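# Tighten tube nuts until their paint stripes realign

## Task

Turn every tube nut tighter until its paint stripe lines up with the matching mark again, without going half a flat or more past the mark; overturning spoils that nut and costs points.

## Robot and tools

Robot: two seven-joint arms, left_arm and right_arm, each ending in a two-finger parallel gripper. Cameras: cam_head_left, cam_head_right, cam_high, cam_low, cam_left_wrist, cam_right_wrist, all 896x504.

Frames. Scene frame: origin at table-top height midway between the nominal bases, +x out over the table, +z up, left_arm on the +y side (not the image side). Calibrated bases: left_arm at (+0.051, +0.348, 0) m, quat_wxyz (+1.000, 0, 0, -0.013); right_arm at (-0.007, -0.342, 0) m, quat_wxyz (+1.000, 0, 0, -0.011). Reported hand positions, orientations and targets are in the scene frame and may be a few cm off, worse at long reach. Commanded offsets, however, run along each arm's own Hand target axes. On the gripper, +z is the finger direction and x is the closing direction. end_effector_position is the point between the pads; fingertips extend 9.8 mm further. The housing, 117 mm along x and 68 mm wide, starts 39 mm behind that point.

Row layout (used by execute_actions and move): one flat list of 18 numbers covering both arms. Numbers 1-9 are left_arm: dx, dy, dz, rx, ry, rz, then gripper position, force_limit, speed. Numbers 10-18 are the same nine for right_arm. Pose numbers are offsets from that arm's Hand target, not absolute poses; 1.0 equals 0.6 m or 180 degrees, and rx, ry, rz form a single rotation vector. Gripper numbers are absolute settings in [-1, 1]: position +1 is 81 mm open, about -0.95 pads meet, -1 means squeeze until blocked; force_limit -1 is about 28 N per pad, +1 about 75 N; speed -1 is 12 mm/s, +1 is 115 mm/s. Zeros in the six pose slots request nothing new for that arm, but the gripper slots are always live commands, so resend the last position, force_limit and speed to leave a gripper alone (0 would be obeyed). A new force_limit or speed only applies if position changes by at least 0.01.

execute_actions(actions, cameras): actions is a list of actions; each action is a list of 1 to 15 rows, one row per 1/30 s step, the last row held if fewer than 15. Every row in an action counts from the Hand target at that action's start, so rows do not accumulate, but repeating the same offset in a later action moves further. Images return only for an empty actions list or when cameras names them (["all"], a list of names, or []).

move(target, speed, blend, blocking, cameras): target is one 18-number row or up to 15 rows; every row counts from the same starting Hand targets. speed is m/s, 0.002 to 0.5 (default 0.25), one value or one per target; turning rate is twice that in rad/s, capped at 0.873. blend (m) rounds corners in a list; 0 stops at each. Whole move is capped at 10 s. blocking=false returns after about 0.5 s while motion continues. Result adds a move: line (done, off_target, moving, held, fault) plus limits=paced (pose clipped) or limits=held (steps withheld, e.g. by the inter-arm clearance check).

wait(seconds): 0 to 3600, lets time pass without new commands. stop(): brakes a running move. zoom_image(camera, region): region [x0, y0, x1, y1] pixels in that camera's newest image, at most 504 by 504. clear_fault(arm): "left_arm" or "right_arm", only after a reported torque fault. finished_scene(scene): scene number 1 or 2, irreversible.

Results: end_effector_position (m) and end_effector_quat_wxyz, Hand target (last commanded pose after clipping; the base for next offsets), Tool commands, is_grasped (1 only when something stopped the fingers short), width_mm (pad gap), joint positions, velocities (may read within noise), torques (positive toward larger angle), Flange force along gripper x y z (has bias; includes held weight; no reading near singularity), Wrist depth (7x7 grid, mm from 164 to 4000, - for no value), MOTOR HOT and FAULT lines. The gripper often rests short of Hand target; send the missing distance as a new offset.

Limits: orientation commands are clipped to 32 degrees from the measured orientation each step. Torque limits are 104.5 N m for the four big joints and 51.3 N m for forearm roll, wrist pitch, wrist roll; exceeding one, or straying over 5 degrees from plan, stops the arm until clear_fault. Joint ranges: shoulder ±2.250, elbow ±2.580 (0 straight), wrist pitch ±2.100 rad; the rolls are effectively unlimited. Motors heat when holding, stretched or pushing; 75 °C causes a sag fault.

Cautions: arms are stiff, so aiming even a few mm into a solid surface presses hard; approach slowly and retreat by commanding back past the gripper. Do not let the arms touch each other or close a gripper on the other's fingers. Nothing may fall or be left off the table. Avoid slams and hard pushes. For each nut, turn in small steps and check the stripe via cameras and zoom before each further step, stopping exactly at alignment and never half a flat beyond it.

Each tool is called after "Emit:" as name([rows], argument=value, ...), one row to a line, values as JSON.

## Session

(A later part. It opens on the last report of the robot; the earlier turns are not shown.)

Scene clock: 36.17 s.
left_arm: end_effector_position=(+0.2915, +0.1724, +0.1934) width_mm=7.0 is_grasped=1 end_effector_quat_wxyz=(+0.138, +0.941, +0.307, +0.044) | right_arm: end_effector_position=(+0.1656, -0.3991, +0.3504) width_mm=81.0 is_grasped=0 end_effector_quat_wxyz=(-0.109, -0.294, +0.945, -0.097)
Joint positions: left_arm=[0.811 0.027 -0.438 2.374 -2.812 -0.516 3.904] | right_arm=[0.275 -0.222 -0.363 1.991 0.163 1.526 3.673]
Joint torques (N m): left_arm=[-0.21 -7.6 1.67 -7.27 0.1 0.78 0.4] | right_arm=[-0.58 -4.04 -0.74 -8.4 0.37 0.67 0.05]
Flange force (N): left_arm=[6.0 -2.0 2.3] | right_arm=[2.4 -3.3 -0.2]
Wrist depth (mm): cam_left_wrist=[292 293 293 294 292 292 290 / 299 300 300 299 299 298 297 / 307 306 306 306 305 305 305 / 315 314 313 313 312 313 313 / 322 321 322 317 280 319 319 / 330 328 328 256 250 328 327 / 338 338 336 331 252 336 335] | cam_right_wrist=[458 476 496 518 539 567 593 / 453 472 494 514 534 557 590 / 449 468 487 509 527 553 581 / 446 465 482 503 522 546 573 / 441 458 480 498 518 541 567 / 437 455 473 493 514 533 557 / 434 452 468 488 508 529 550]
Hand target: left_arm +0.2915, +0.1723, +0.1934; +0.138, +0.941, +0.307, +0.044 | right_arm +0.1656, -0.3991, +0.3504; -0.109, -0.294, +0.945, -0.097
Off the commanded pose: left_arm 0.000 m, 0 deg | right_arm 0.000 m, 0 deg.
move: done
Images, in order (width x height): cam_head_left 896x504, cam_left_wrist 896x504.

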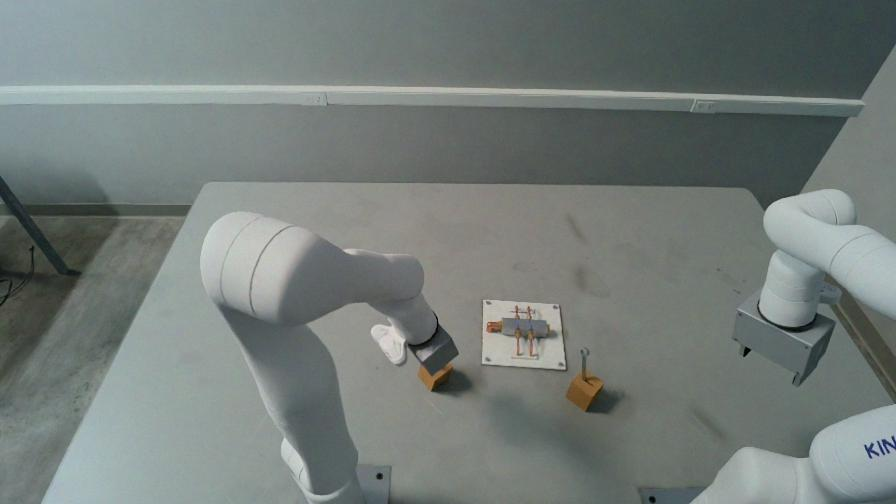

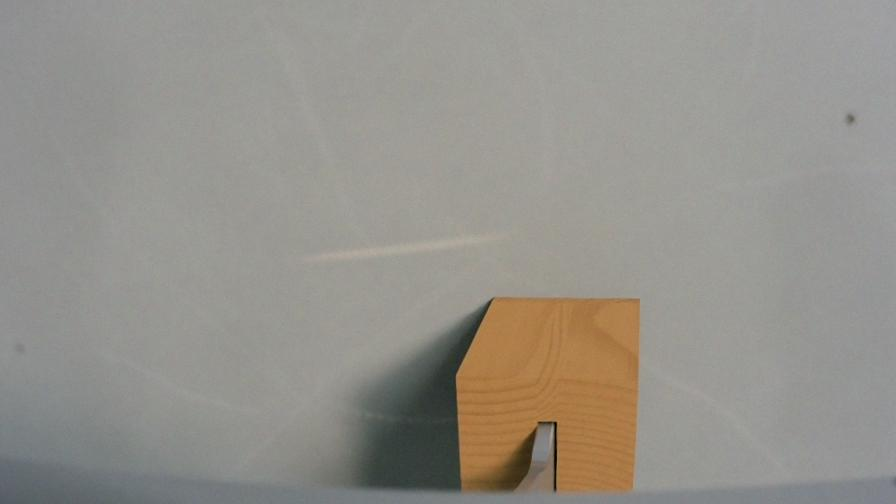

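Emit:
move(target=[0,0,0,0,0,0,-1,1,-0.3,-0.531,0.428,-0.028,-0.4436,-0.2036,0.158,1,1,1], cameras=["cam_right_wrist"])

Scene clock: 41.70 s.
left_arm: end_effector_position=(+0.2915, +0.1723, +0.1934) width_mm=7.0 is_grasped=1 end_effector_quat_wxyz=(+0.138, +0.941, +0.307, +0.044) | right_arm: end_effector_position=(+0.2763, -0.0173, +0.2521) width_mm=81.0 is_grasped=0 end_effector_quat_wxyz=(+0.033, +0.047, +0.811, +0.582)
Joint positions: left_arm=[0.811 0.027 -0.438 2.374 -2.812 -0.516 3.904] | right_arm=[0.099 0.54 -0.539 2.455 -1.967 0.915 4.623]
Joint torques (N m): left_arm=[-0.08 -7.5 1.69 -7.29 0.11 0.74 0.4] | right_arm=[-0.6 -11.53 -4.13 -2.95 -0.72 3.24 0.06]
Flange force (N): left_arm=[6.2 -2.3 2.2] | right_arm=[-4.2 0.1 -4.4]
Wrist depth (mm): cam_left_wrist=[292 294 293 294 292 292 290 / 298 300 300 299 298 299 297 / 307 306 306 306 306 306 305 / 314 313 314 314 313 312 312 / 321 322 322 318 280 320 320 / 330 327 327 256 249 328 327 / 339 338 335 331 252 335 336] | cam_right_wrist=[433 432 357 399 427 424 422 / 508 506 357 464 499 497 474 / 616 585 610 606 602 595 518 / 780 773 768 718 759 709 493 / 1068 1052 1043 949 1018 1017 475 / 2751 3418 - - - 3900 466 / 2846 3172 3725 322 3250 3833 456]
Hand target: left_arm +0.2915, +0.1723, +0.1934; +0.138, +0.941, +0.307, +0.044 | right_arm +0.2763, -0.0173, +0.2521; +0.033, +0.047, +0.811, +0.582
Off the commanded pose: left_arm 0.000 m, 0 deg | right_arm 0.000 m, 0 deg.
move: done

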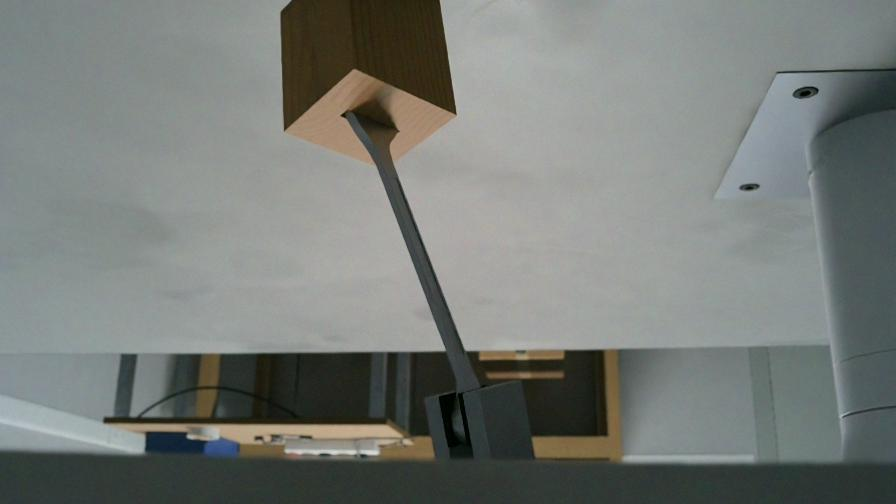

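Emit:
move(target=[-0.0147,0,-0.065,0,0,0,-1,1,-0.3,0,0,0,0,0,0,1,1,1], speed=0.06, cameras=["cam_left_wrist","cam_right_wrist"])

Scene clock: 44.10 s.
left_arm: end_effector_position=(+0.2778, +0.1762, +0.2307) width_mm=7.0 is_grasped=1 end_effector_quat_wxyz=(+0.138, +0.941, +0.307, +0.044) | right_arm: end_effector_position=(+0.2763, -0.0173, +0.2521) width_mm=81.0 is_grasped=0 end_effector_quat_wxyz=(+0.033, +0.047, +0.811, +0.582)
Joint positions: left_arm=[0.831 -0.1 -0.399 2.323 -2.983 -0.659 4.114] | right_arm=[0.099 0.54 -0.539 2.455 -1.967 0.915 4.623]
Joint torques (N m): left_arm=[-0.2 -5.93 1.93 -8.29 0.09 0.86 0.41] | right_arm=[-0.59 -11.49 -4.12 -2.94 -0.75 3.27 0.04]
Flange force (N): left_arm=[8.0 -1.6 2.0] | right_arm=[-4.3 0.2 -4.5]
Wrist depth (mm): cam_left_wrist=[329 331 330 329 330 329 327 / 337 337 337 337 336 337 334 / 343 345 345 344 345 344 343 / 355 354 352 354 352 352 352 / 362 362 359 356 318 360 360 / 371 370 369 366 292 370 369 / 381 379 377 375 300 379 378] | cam_right_wrist=[434 433 360 371 426 424 422 / 508 505 366 373 499 497 473 / 615 583 582 578 601 597 518 / 781 771 773 765 758 713 493 / 1066 1051 1044 957 1023 1012 474 / 2786 3418 - - 3923 3923 466 / 2883 3203 3663 3315 3435 3877 456]
Hand target: left_arm +0.2778, +0.1762, +0.2308; +0.138, +0.941, +0.307, +0.044 | right_arm +0.2763, -0.0173, +0.2521; +0.033, +0.047, +0.811, +0.582
Off the commanded pose: left_arm 0.000 m, 0 deg | right_arm 0.000 m, 0 deg.
move: done

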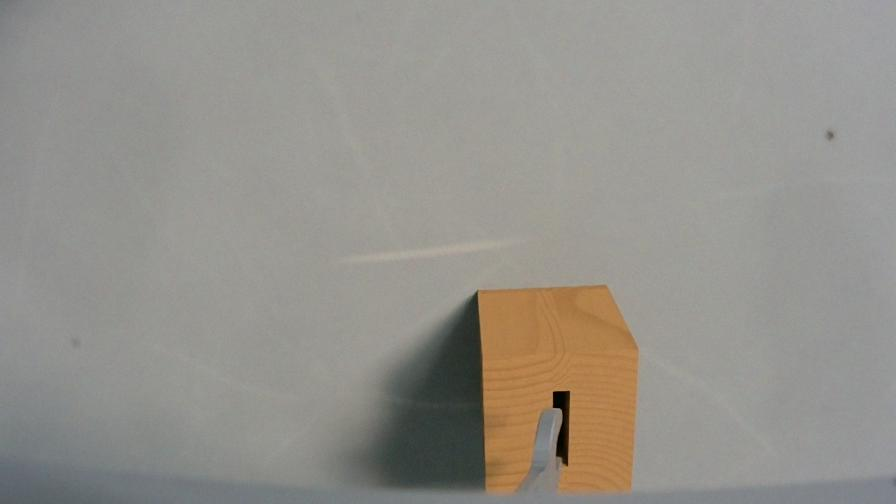

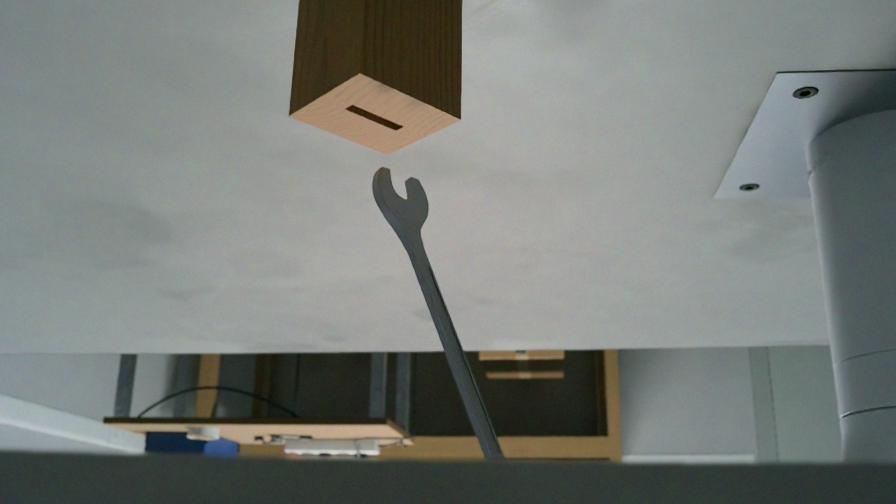

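Emit:
move([
  [0,0,-0.05,0,0,0,-1,1,-0.3,0,0,0,0,0,0,1,1,1],
  [0.055,0.192,-0.098,0.1167,-0.1072,0.2212,-1,1,-0.3,0,0,0,0,0,0,1,1,1],
], speed=0.15, cameras=["cam_left_wrist","cam_right_wrist","cam_head_left"])

Emit:
zoom_image(camera="cam_head_left", region=[400, 200, 580, 420])

Scene clock: 50.20 s.
left_arm: end_effector_position=(+0.3598, +0.1202, +0.3200) width_mm=7.0 is_grasped=1 end_effector_quat_wxyz=(-0.007, +0.991, -0.052, -0.122) | right_arm: end_effector_position=(+0.2763, -0.0173, +0.2521) width_mm=81.0 is_grasped=0 end_effector_quat_wxyz=(+0.033, +0.047, +0.811, +0.582)
Joint positions: left_arm=[0.741 0.362 -0.383 1.468 -2.941 -1.573 3.404] | right_arm=[0.099 0.54 -0.539 2.455 -1.967 0.915 4.623]
Joint torques (N m): left_arm=[-0.23 -15.27 0.8 -8.33 -0.08 -0.85 0.38] | right_arm=[-0.57 -11.51 -4.11 -2.91 -0.74 3.22 0.06]
Flange force (N): left_arm=[0.0 -1.5 -0.4] | right_arm=[-4.4 0.3 -4.5]
Wrist depth (mm): cam_left_wrist=[457 499 480 462 447 429 414 / 514 499 476 459 444 431 415 / 521 499 476 462 444 430 412 / 521 493 476 460 414 426 412 / 518 494 475 457 379 428 412 / 516 497 476 457 440 425 409 / 518 495 472 458 438 425 408] | cam_right_wrist=[432 432 359 372 427 425 423 / 508 507 365 373 499 498 475 / 617 585 609 606 600 595 519 / 781 775 772 762 756 711 492 / 1064 978 964 951 1023 1011 474 / 2786 3315 - - - 3947 467 / 2883 3203 3725 3565 3490 3833 457]
Hand target: left_arm +0.3598, +0.1202, +0.3200; -0.007, +0.991, -0.052, -0.122 | right_arm +0.2763, -0.0173, +0.2521; +0.033, +0.047, +0.811, +0.582
Off the commanded pose: left_arm 0.000 m, 0 deg | right_arm 0.000 m, 0 deg.
move: done
Images, in order (width x height): cam_head_left 896x504, cam_left_wrist 896x504, cam_right_wrist 896x504.

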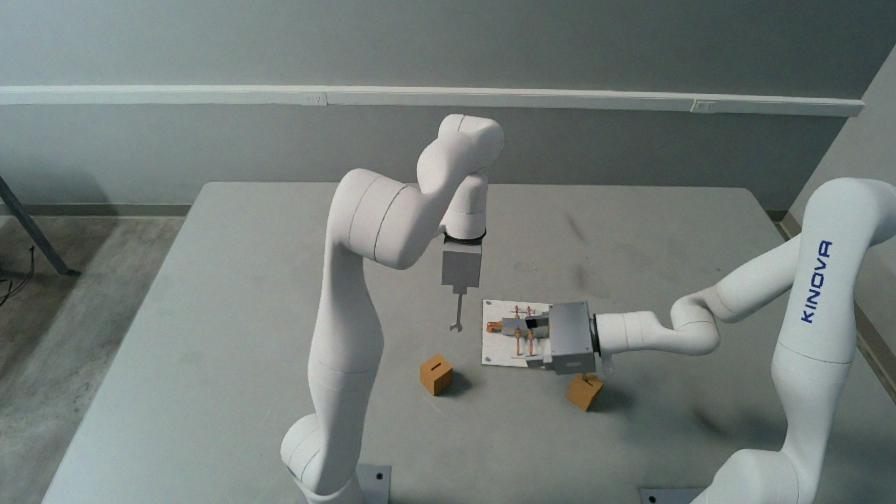

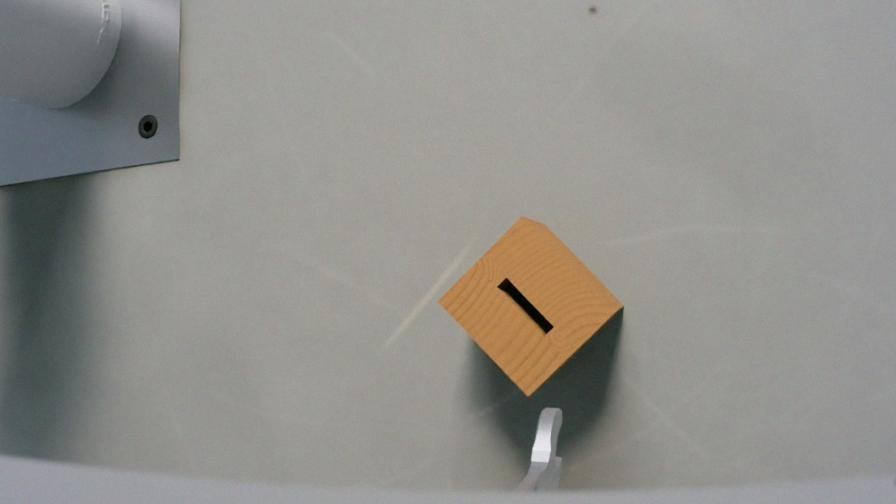

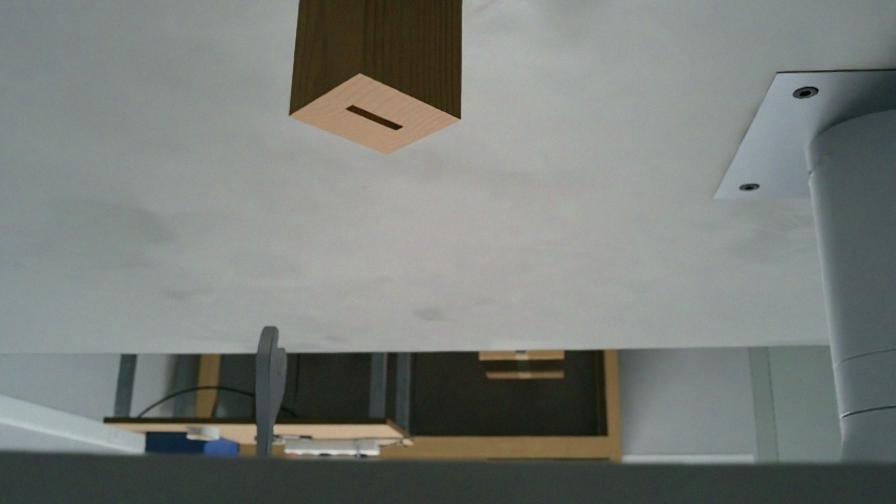

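Scaled by 2.291 from the camera's image (finer frame: 1280x720).

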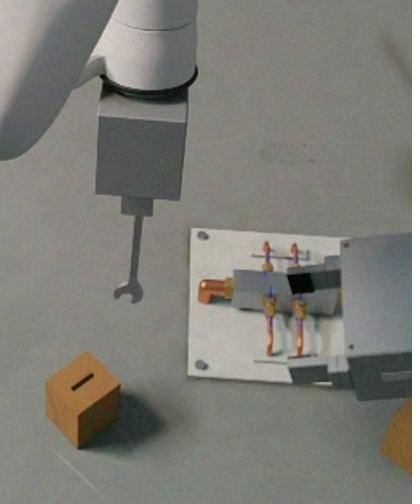

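Emit:
move(target=[0,0,0,0,0,0,-1,1,-0.3,0.1114,0.0568,0.033,-0.0845,-0.4598,0.0755,1,1,1], speed=0.15)

Emit:
move(target=[0.017,0.1657,-0.004,0,0,0,-1,1,-0.3,0,0,0,0,0,0,1,1,1], speed=0.15, cameras=["cam_left_wrist","cam_right_wrist"])

Scene clock: 56.53 s.
left_arm: end_effector_position=(+0.3598, +0.1202, +0.3200) width_mm=7.0 is_grasped=1 end_effector_quat_wxyz=(-0.007, +0.991, -0.052, -0.122) | right_arm: end_effector_position=(+0.2133, +0.0199, +0.2781) width_mm=81.0 is_grasped=0 end_effector_quat_wxyz=(+0.501, +0.501, +0.500, +0.499)
Joint positions: left_arm=[0.741 0.362 -0.383 1.468 -2.941 -1.573 3.404] | right_arm=[-1.397 0.883 -0.654 2.11 -4.862 2.1 4.871]
Joint torques (N m): left_arm=[-0.2 -15.33 0.89 -8.32 -0.1 -0.8 0.43] | right_arm=[-0.52 -17.25 -2.08 -0.98 -0.02 3.41 0.07]
Flange force (N): left_arm=[0.3 -1.6 -0.6] | right_arm=[2.9 -0.7 3.0]
Wrist depth (mm): cam_left_wrist=[457 498 482 462 444 430 413 / 513 499 479 462 445 430 414 / 521 496 477 461 444 429 413 / 520 495 477 460 413 427 413 / 519 496 474 459 380 428 410 / 517 499 474 459 438 426 411 / 518 496 476 458 437 424 408] | cam_right_wrist=[883 867 933 854 839 898 826 / 1827 1842 1807 1832 1787 1740 1754 / 1837 1827 1842 1832 1817 1797 1797 / 1832 1842 1842 1807 1832 1817 1822 / 1857 1837 1837 1812 1807 1812 1817 / 1837 1822 1827 1807 1842 1807 1832 / 1847 1817 1847 1832 1817 1817 1817]
Hand target: left_arm +0.3598, +0.1202, +0.3200; -0.007, +0.991, -0.052, -0.122 | right_arm +0.2133, +0.0199, +0.2781; +0.501, +0.501, +0.500, +0.499
Off the commanded pose: left_arm 0.000 m, 0 deg | right_arm 0.000 m, 0 deg.
joint sent to its limit (right arm) — joint 6 (wrist pitch), upper limit. The joint targets still meet the commanded pose.
move: done

Scene clock: 57.60 s.
left_arm: end_effector_position=(+0.3598, +0.0203, +0.3198) width_mm=7.0 is_grasped=1 end_effector_quat_wxyz=(-0.007, +0.991, -0.052, -0.122) | right_arm: end_effector_position=(+0.2133, +0.0199, +0.2781) width_mm=81.0 is_grasped=0 end_effector_quat_wxyz=(+0.501, +0.501, +0.500, +0.499)
Joint positions: left_arm=[0.843 0.5 -0.329 1.25 -2.879 -1.637 3.586] | right_arm=[-1.397 0.883 -0.654 2.11 -4.862 2.1 4.871]
Joint torques (N m): left_arm=[-0.23 -18.39 0.77 -8.41 0.04 -0.78 0.4] | right_arm=[-0.52 -17.3 -2.06 -1.07 -0.03 3.43 0.06]
Flange force (N): left_arm=[0.2 -1.0 -0.5] | right_arm=[2.7 -0.7 3.1]
Wrist depth (mm): cam_left_wrist=[523 497 479 462 442 428 410 / 523 498 479 458 426 430 413 / 520 495 475 462 444 431 413 / 521 496 476 458 444 426 411 / 519 493 473 458 442 423 410 / 515 496 473 456 440 421 404 / 517 497 473 458 439 416 369] | cam_right_wrist=[885 870 935 853 841 895 823 / 1827 1812 1763 1773 1782 1763 1736 / 1842 1827 1842 1832 1792 1812 1822 / 1827 1822 1822 1792 1822 1807 1792 / 1832 1837 1832 1807 1817 1837 1807 / 1832 1812 1852 1817 1812 1802 1812 / 1827 1822 1832 1822 1797 1802 1817]
Hand target: left_arm +0.3598, +0.0203, +0.3198; -0.007, +0.991, -0.052, -0.122 | right_arm +0.2133, +0.0199, +0.2781; +0.501, +0.501, +0.500, +0.499
Off the commanded pose: left_arm 0.000 m, 0 deg | right_arm 0.000 m, 0 deg.
joint at its limit (right arm) — joint 6 (wrist pitch), upper limit.
move: done

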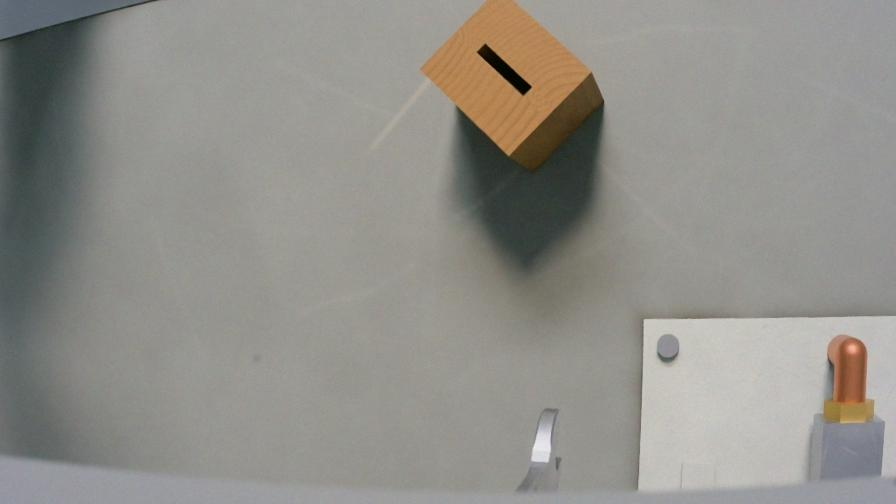

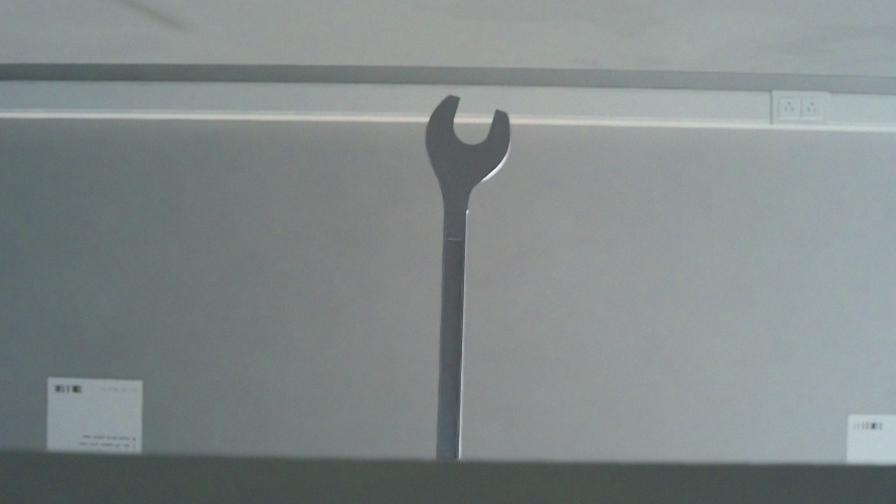

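Emit:
zoom_image(camera="cam_right_wrist", region=[380, 70, 560, 250])

Emit:
zoom_image(camera="cam_left_wrist", region=[490, 390, 610, 504])

Scaled by 2.800 from the camera's image (finer frame: 1280x720).

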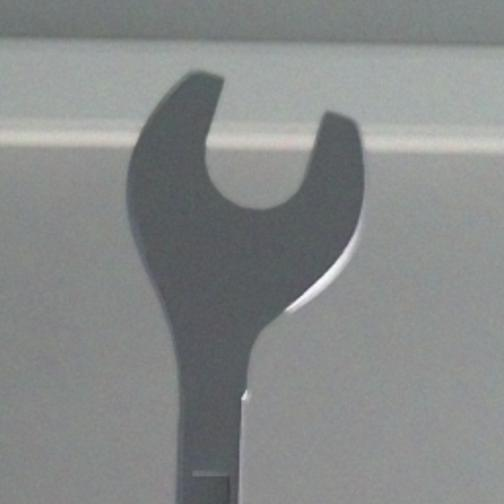

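Scaled by 4.200 from the camera's image (finer frame: 1280x720).

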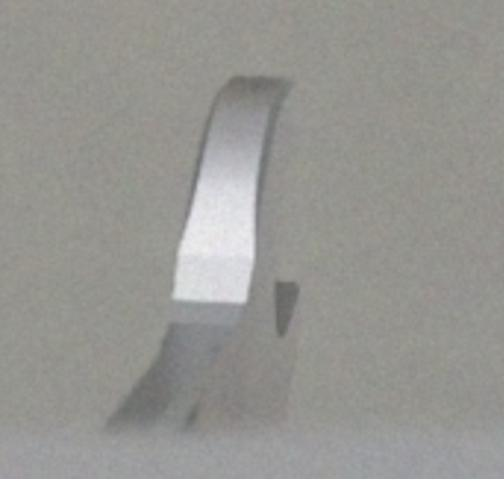

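Emit:
move(target=[0.181,0.101,0.092,0,0,0,-1,1,-0.3,0,0,0,0,0,0,1,1,1], speed=0.12, cameras=["cam_left_wrist","cam_right_wrist"])

Emit:
zoom_image(camera="cam_left_wrist", region=[300, 250, 700, 500])

Scene clock: 63.70 s.
left_arm: end_effector_position=(+0.4450, -0.0496, +0.2400) width_mm=7.0 is_grasped=1 end_effector_quat_wxyz=(-0.007, +0.991, -0.052, -0.122) | right_arm: end_effector_position=(+0.2133, +0.0199, +0.2781) width_mm=81.0 is_grasped=0 end_effector_quat_wxyz=(+0.501, +0.501, +0.500, +0.499)
Joint positions: left_arm=[0.771 0.824 -0.295 0.913 -2.817 -1.65 3.596] | right_arm=[-1.397 0.883 -0.654 2.11 -4.862 2.1 4.871]
Joint torques (N m): left_arm=[-0.18 -23.83 0.86 -8.4 0.09 -0.79 0.4] | right_arm=[-0.54 -17.26 -2.08 -1.05 -0.04 3.42 0.08]
Flange force (N): left_arm=[-0.6 -1.2 -0.1] | right_arm=[2.7 -0.7 3.1]
Wrist depth (mm): cam_left_wrist=[430 408 389 376 365 350 337 / 425 407 390 376 365 350 336 / 426 407 391 374 357 344 332 / 424 406 389 369 357 340 330 / 421 404 389 368 356 337 330 / 421 401 389 369 331 311 325 / 423 401 387 366 324 312 324] | cam_right_wrist=[878 871 859 854 844 901 826 / 1837 1817 1778 1827 1797 1754 1754 / 1817 1827 1832 1827 1807 1792 1792 / 1827 1837 1837 1842 1842 1807 1807 / 1837 1842 353 1827 1802 1837 1832 / 1832 374 346 1842 1822 1812 1812 / 1827 314 317 1802 1802 1802 1812]
Hand target: left_arm +0.4450, -0.0496, +0.2400; -0.007, +0.991, -0.052, -0.122 | right_arm +0.2133, +0.0199, +0.2781; +0.501, +0.501, +0.500, +0.499
Off the commanded pose: left_arm 0.000 m, 0 deg | right_arm 0.000 m, 0 deg.
joint at its limit (right arm) — joint 6 (wrist pitch), upper limit.
move: done

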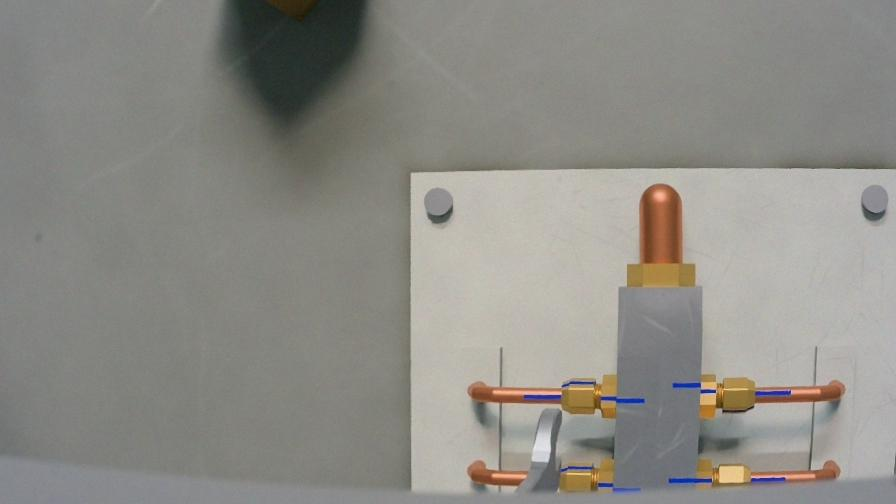

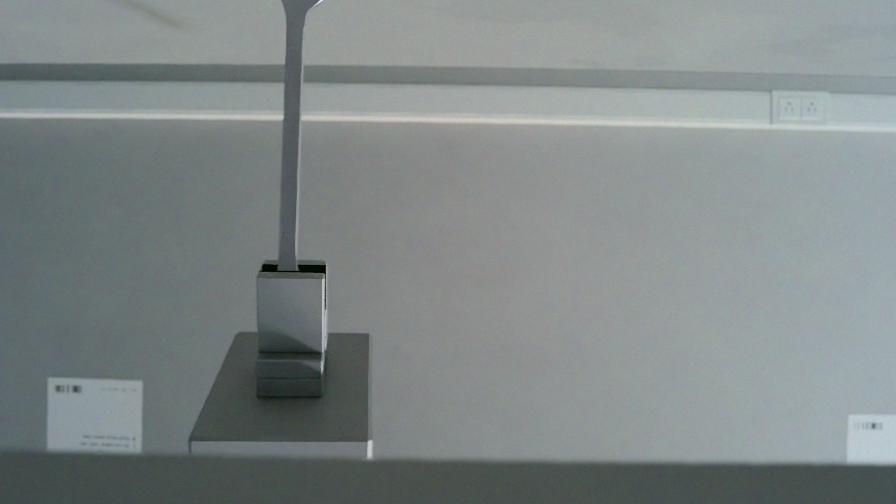

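Scaled by 1.260 from the camera's image (finer frame: 1280x720).

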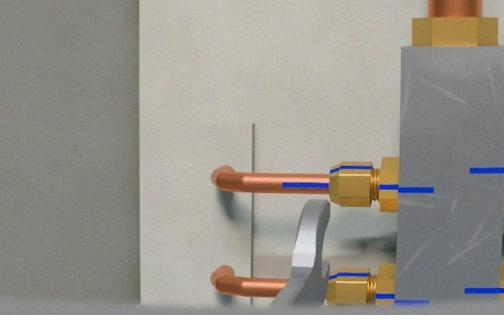

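Emit:
zoom_image(camera="cam_left_wrist", region=[520, 360, 660, 490])

Emit:
zoom_image(camera="cam_left_wrist", region=[660, 360, 800, 490])

Scaled by 3.600 from the camera's image (finer frame: 1280x720).

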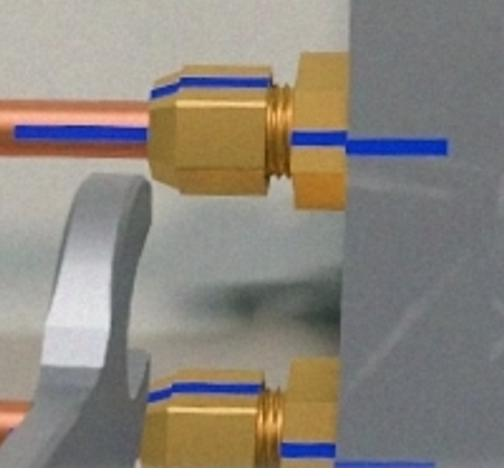

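Scaled by 3.600 from the camera's image (finer frame: 1280x720).

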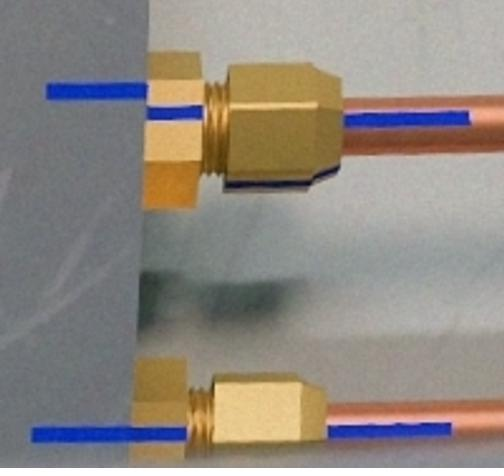

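Emit:
move(target=[0,0,0,0,0,0,-1,1,-0.3,-0.108,-0.265,0.252,0.0889,0,0,1,1,1], speed=0.1, cameras=["cam_right_wrist","cam_head_left","cam_high"])

Scene clock: 69.40 s.
left_arm: end_effector_position=(+0.4450, -0.0496, +0.2400) width_mm=7.0 is_grasped=1 end_effector_quat_wxyz=(-0.007, +0.991, -0.052, -0.122) | right_arm: end_effector_position=(+0.3643, -0.0454, +0.1191) width_mm=81.0 is_grasped=0 end_effector_quat_wxyz=(+0.426, +0.565, +0.564, +0.425)
Joint positions: left_arm=[0.771 0.824 -0.295 0.913 -2.817 -1.65 3.596] | right_arm=[-0.986 1.073 -0.516 2.269 -4.405 1.759 4.725]
Joint torques (N m): left_arm=[-0.2 -23.82 0.91 -8.43 0.09 -0.74 0.43] | right_arm=[-0.53 -17.9 -1.52 0.59 -0.44 3.34 0.07]
Flange force (N): left_arm=[-0.7 -1.3 -0.2] | right_arm=[0.2 -0.3 4.5]
Wrist depth (mm): cam_left_wrist=[431 410 390 378 365 349 338 / 426 407 390 377 363 351 336 / 423 408 390 374 358 345 333 / 423 406 391 369 357 340 331 / 231 252 383 368 356 339 330 / 230 398 388 368 332 311 325 / 229 395 388 367 325 312 324] | cam_right_wrist=[180 187 178 184 183 182 179 / 217 216 214 191 210 210 208 / 277 255 242 245 248 260 276 / 394 245 239 241 246 257 342 / 543 533 264 261 259 499 490 / 1633 1617 1605 1617 1613 1602 727 / 1645 1637 1633 1625 1625 1625 1625]
Hand target: left_arm +0.4450, -0.0496, +0.2400; -0.007, +0.991, -0.052, -0.122 | right_arm +0.3643, -0.0454, +0.1191; +0.426, +0.565, +0.564, +0.425
Off the commanded pose: left_arm 0.000 m, 0 deg | right_arm 0.000 m, 0 deg.
move: done
Images, in order (width x height): cam_head_left 896x504, cam_high 896x504, cam_right_wrist 896x504.

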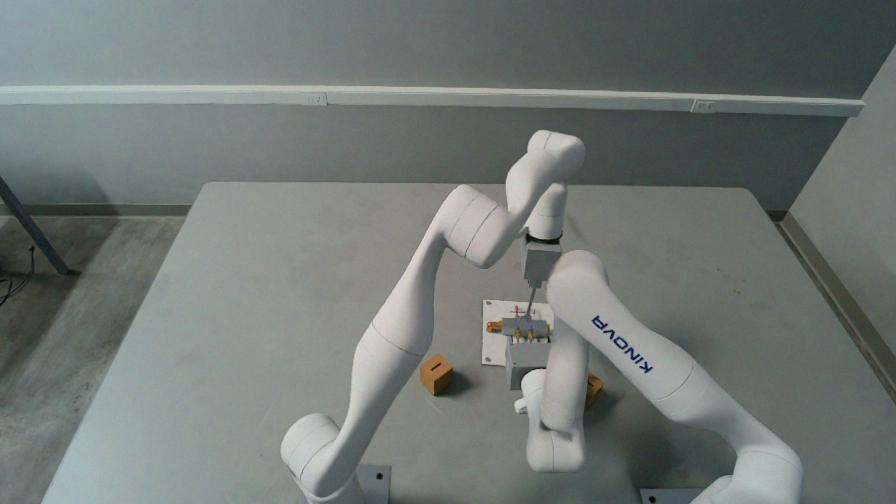

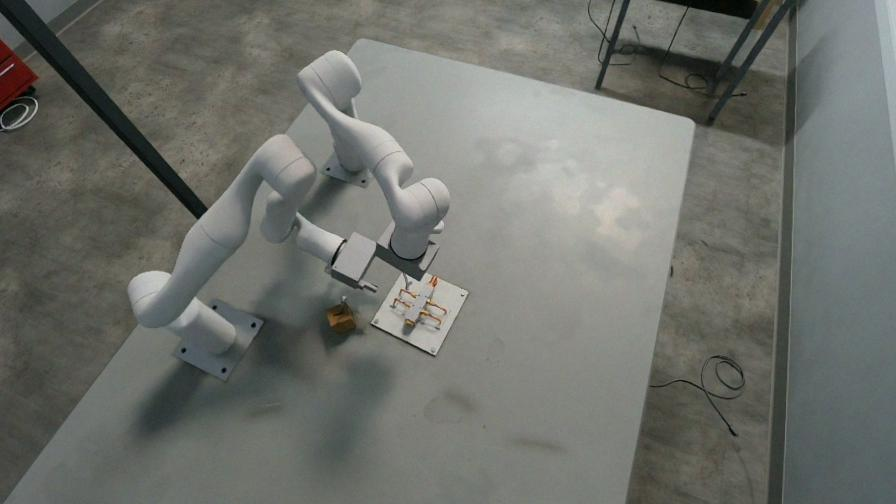

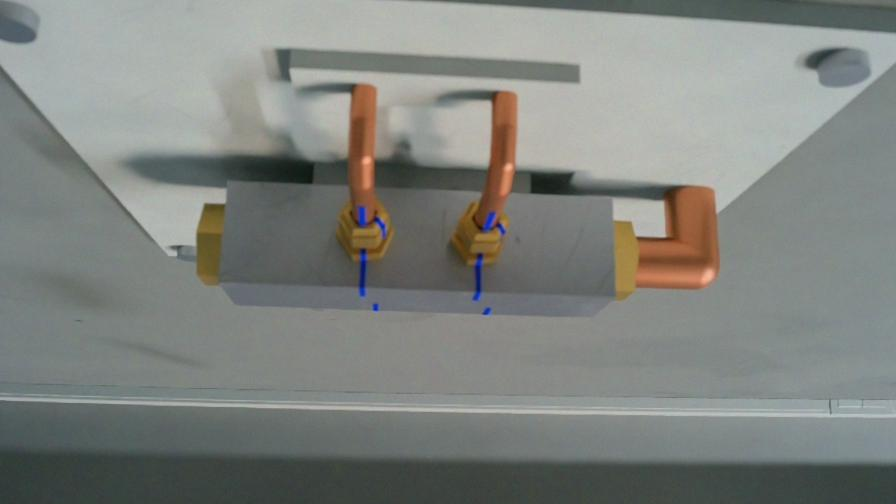

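Emit:
zoom_image(camera="cam_right_wrist", region=[300, 170, 440, 310])

Emit:
zoom_image(camera="cam_right_wrist", region=[420, 170, 560, 310])

Scaled by 3.600 from the camera's image (finer frame: 1280x720).

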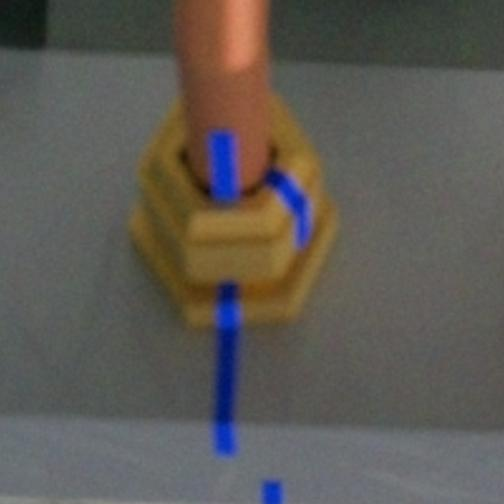

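Scaled by 3.600 from the camera's image (finer frame: 1280x720).

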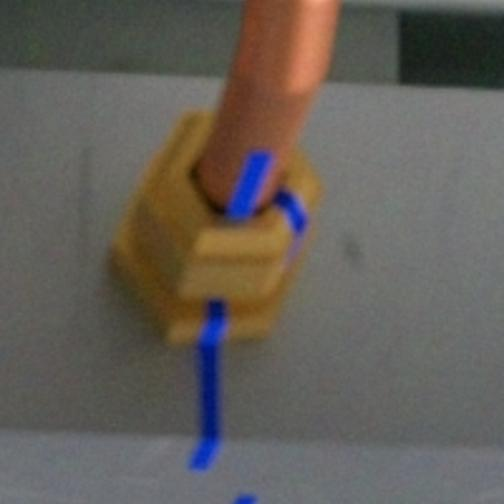

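Emit:
move(target=[0.0378,-0.1973,0.1313,-0.2463,0,0.0614,-1,1,-0.3,0,0,0,0,0,0,1,1,1], speed=0.1, cameras=["cam_left_wrist","cam_right_wrist"])

Scene clock: 78.07 s.
left_arm: end_effector_position=(+0.4603, +0.0678, +0.1581) width_mm=7.0 is_grasped=1 end_effector_quat_wxyz=(+0.379, +0.911, -0.095, -0.132) | right_arm: end_effector_position=(+0.3643, -0.0454, +0.1191) width_mm=81.0 is_grasped=0 end_effector_quat_wxyz=(+0.426, +0.565, +0.564, +0.425)
Joint positions: left_arm=[0.127 0.771 -0.05 1.619 -2.279 -1.248 2.543] | right_arm=[-0.986 1.073 -0.516 2.269 -4.405 1.759 4.725]
Joint torques (N m): left_arm=[-0.2 -20.1 3.42 -5.56 1.35 -1.93 0.41] | right_arm=[-0.59 -17.89 -1.52 0.61 -0.46 3.33 0.07]
Flange force (N): left_arm=[-0.9 -0.3 -0.6] | right_arm=[0.2 -0.2 4.7]
Wrist depth (mm): cam_left_wrist=[261 251 247 239 231 222 215 / 283 271 264 255 247 238 229 / 309 294 278 267 256 246 238 / 339 321 303 287 276 263 256 / 379 356 338 310 293 280 275 / 426 395 370 341 274 272 297 / 468 451 414 384 288 295 340] | cam_right_wrist=[180 186 178 184 183 182 179 / 217 216 214 191 210 209 208 / 277 256 242 245 249 260 276 / 395 245 238 241 246 257 342 / 541 534 264 261 242 496 488 / 1662 1617 1605 785 648 748 730 / 1637 1629 1613 1625 1617 1609 1617]
Hand target: left_arm +0.4603, +0.0678, +0.1581; +0.379, +0.911, -0.095, -0.132 | right_arm +0.3643, -0.0454, +0.1191; +0.426, +0.565, +0.564, +0.425
Off the commanded pose: left_arm 0.000 m, 0 deg | right_arm 0.000 m, 0 deg.
move: done

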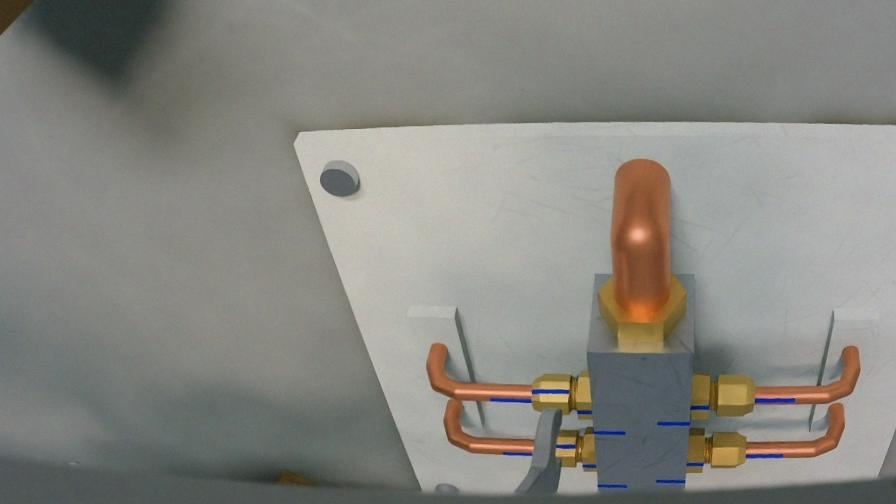

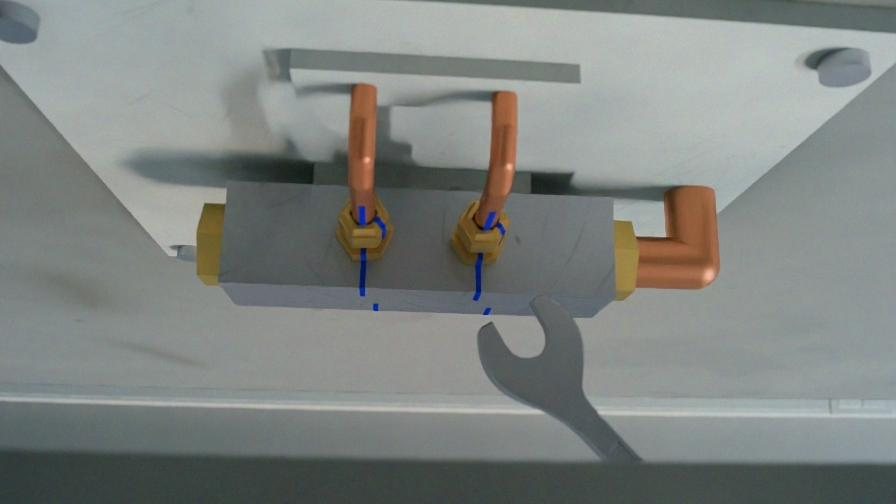

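Emit:
zoom_image(camera="cam_right_wrist", region=[420, 180, 660, 460])

Emit:
zoom_image(camera="cam_left_wrist", region=[480, 360, 640, 490])

Scaled by 1.800 from the camera's image (finer frame: 1280x720).

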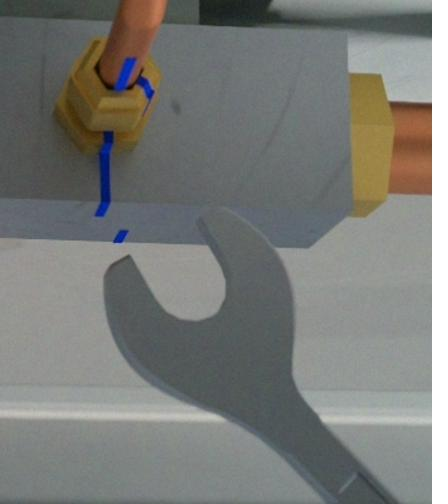

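Scaled by 3.150 from the camera's image (finer frame: 1280x720).

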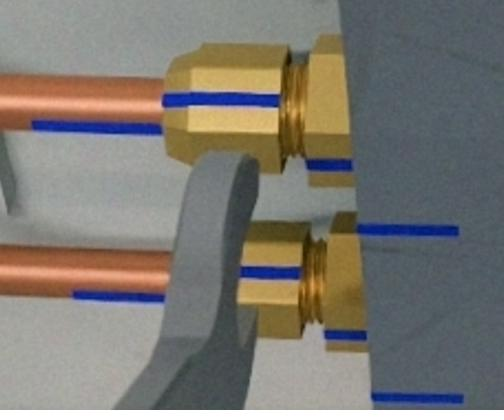

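Emit:
zoom_image(camera="cam_right_wrist", region=[430, 190, 530, 290])

Emit:
zoom_image(camera="cam_right_wrist", region=[470, 280, 590, 400])

Scaled by 5.040 from the camera's image (finer frame: 1280x720).

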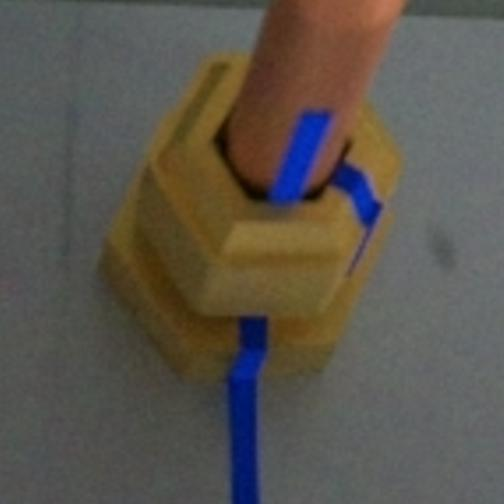

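Scaled by 4.200 from the camera's image (finer frame: 1280x720).

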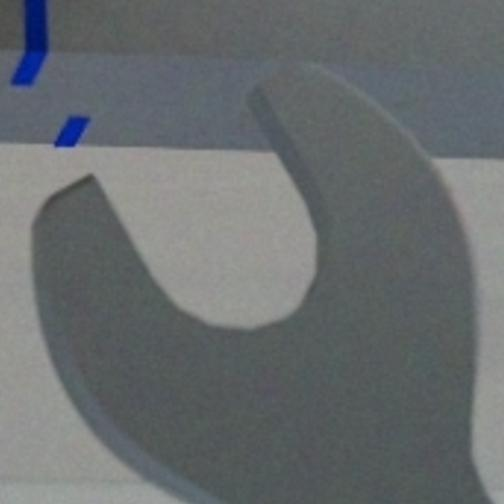

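Emit:
move(target=[0.003,-0.01276,0.0121,0,0,0,-1,1,-0.3,0,0,0,0,0,0,1,1,1], speed=0.05, cameras=["cam_left_wrist","cam_right_wrist"])

Emit:
zoom_image(camera="cam_right_wrist", region=[430, 190, 590, 350])

Emit:
zoom_image(camera="cam_left_wrist", region=[480, 360, 640, 490])

Scene clock: 83.70 s.
left_arm: end_effector_position=(+0.4603, +0.0678, +0.1474) width_mm=7.0 is_grasped=1 end_effector_quat_wxyz=(+0.379, +0.911, -0.095, -0.132) | right_arm: end_effector_position=(+0.3643, -0.0454, +0.1191) width_mm=81.0 is_grasped=0 end_effector_quat_wxyz=(+0.426, +0.565, +0.564, +0.425)
Joint positions: left_arm=[0.126 0.79 -0.049 1.625 -2.273 -1.232 2.524] | right_arm=[-0.986 1.073 -0.516 2.269 -4.405 1.759 4.725]
Joint torques (N m): left_arm=[-0.2 -20.39 3.48 -5.49 1.31 -1.92 0.37] | right_arm=[-0.58 -17.88 -1.5 0.57 -0.45 3.31 0.06]
Flange force (N): left_arm=[-0.8 -0.5 -0.5] | right_arm=[0.1 -0.2 4.6]
Wrist depth (mm): cam_left_wrist=[246 239 234 226 219 212 204 / 267 258 252 243 236 228 216 / 292 279 262 253 243 235 226 / 321 304 284 272 261 246 242 / 356 338 318 297 280 265 262 / 403 378 351 312 255 250 279 / 461 427 388 349 268 278 313] | cam_right_wrist=[180 187 178 184 183 181 179 / 217 216 214 191 210 209 208 / 276 255 242 245 248 260 276 / 395 245 239 241 245 257 341 / 542 533 264 239 225 497 489 / 1633 1617 1590 1602 767 742 731 / 1621 1629 1633 1641 1633 1602 1633]
Hand target: left_arm +0.4603, +0.0678, +0.1474; +0.379, +0.911, -0.095, -0.132 | right_arm +0.3643, -0.0454, +0.1191; +0.426, +0.565, +0.564, +0.425
Off the commanded pose: left_arm 0.000 m, 0 deg | right_arm 0.000 m, 0 deg.
move: done

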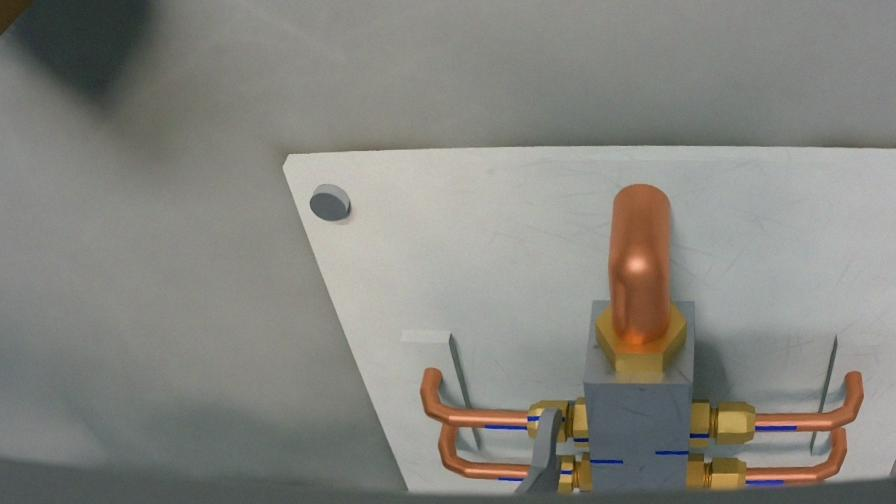

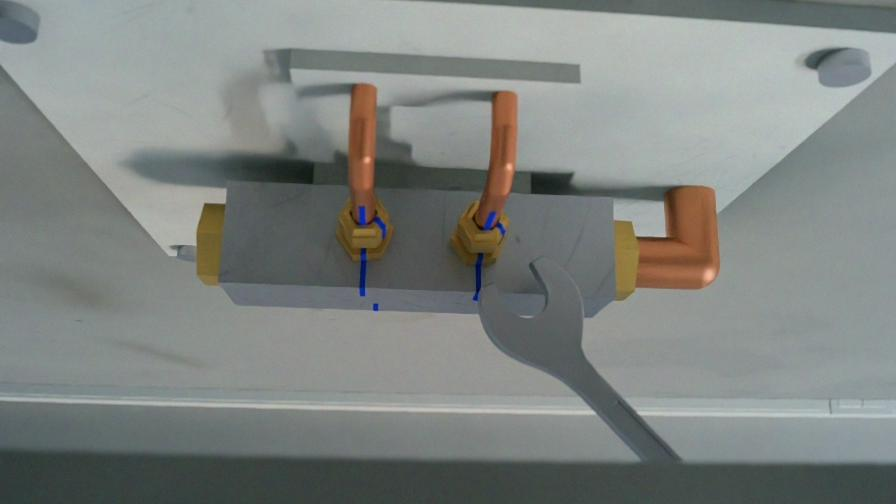

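Scaled by 3.150 from the camera's image (finer frame: 1280x720).

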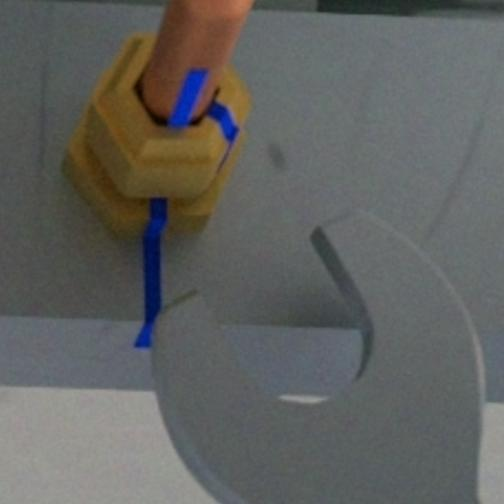

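Scaled by 3.150 from the camera's image (finer frame: 1280x720).

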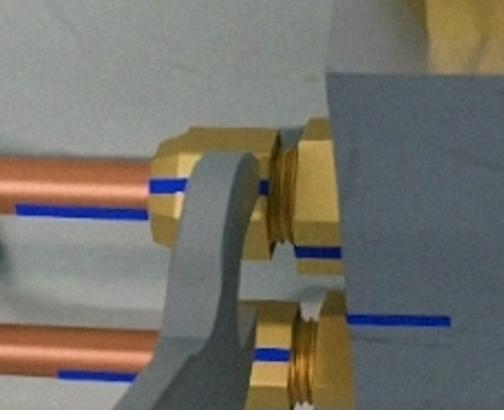

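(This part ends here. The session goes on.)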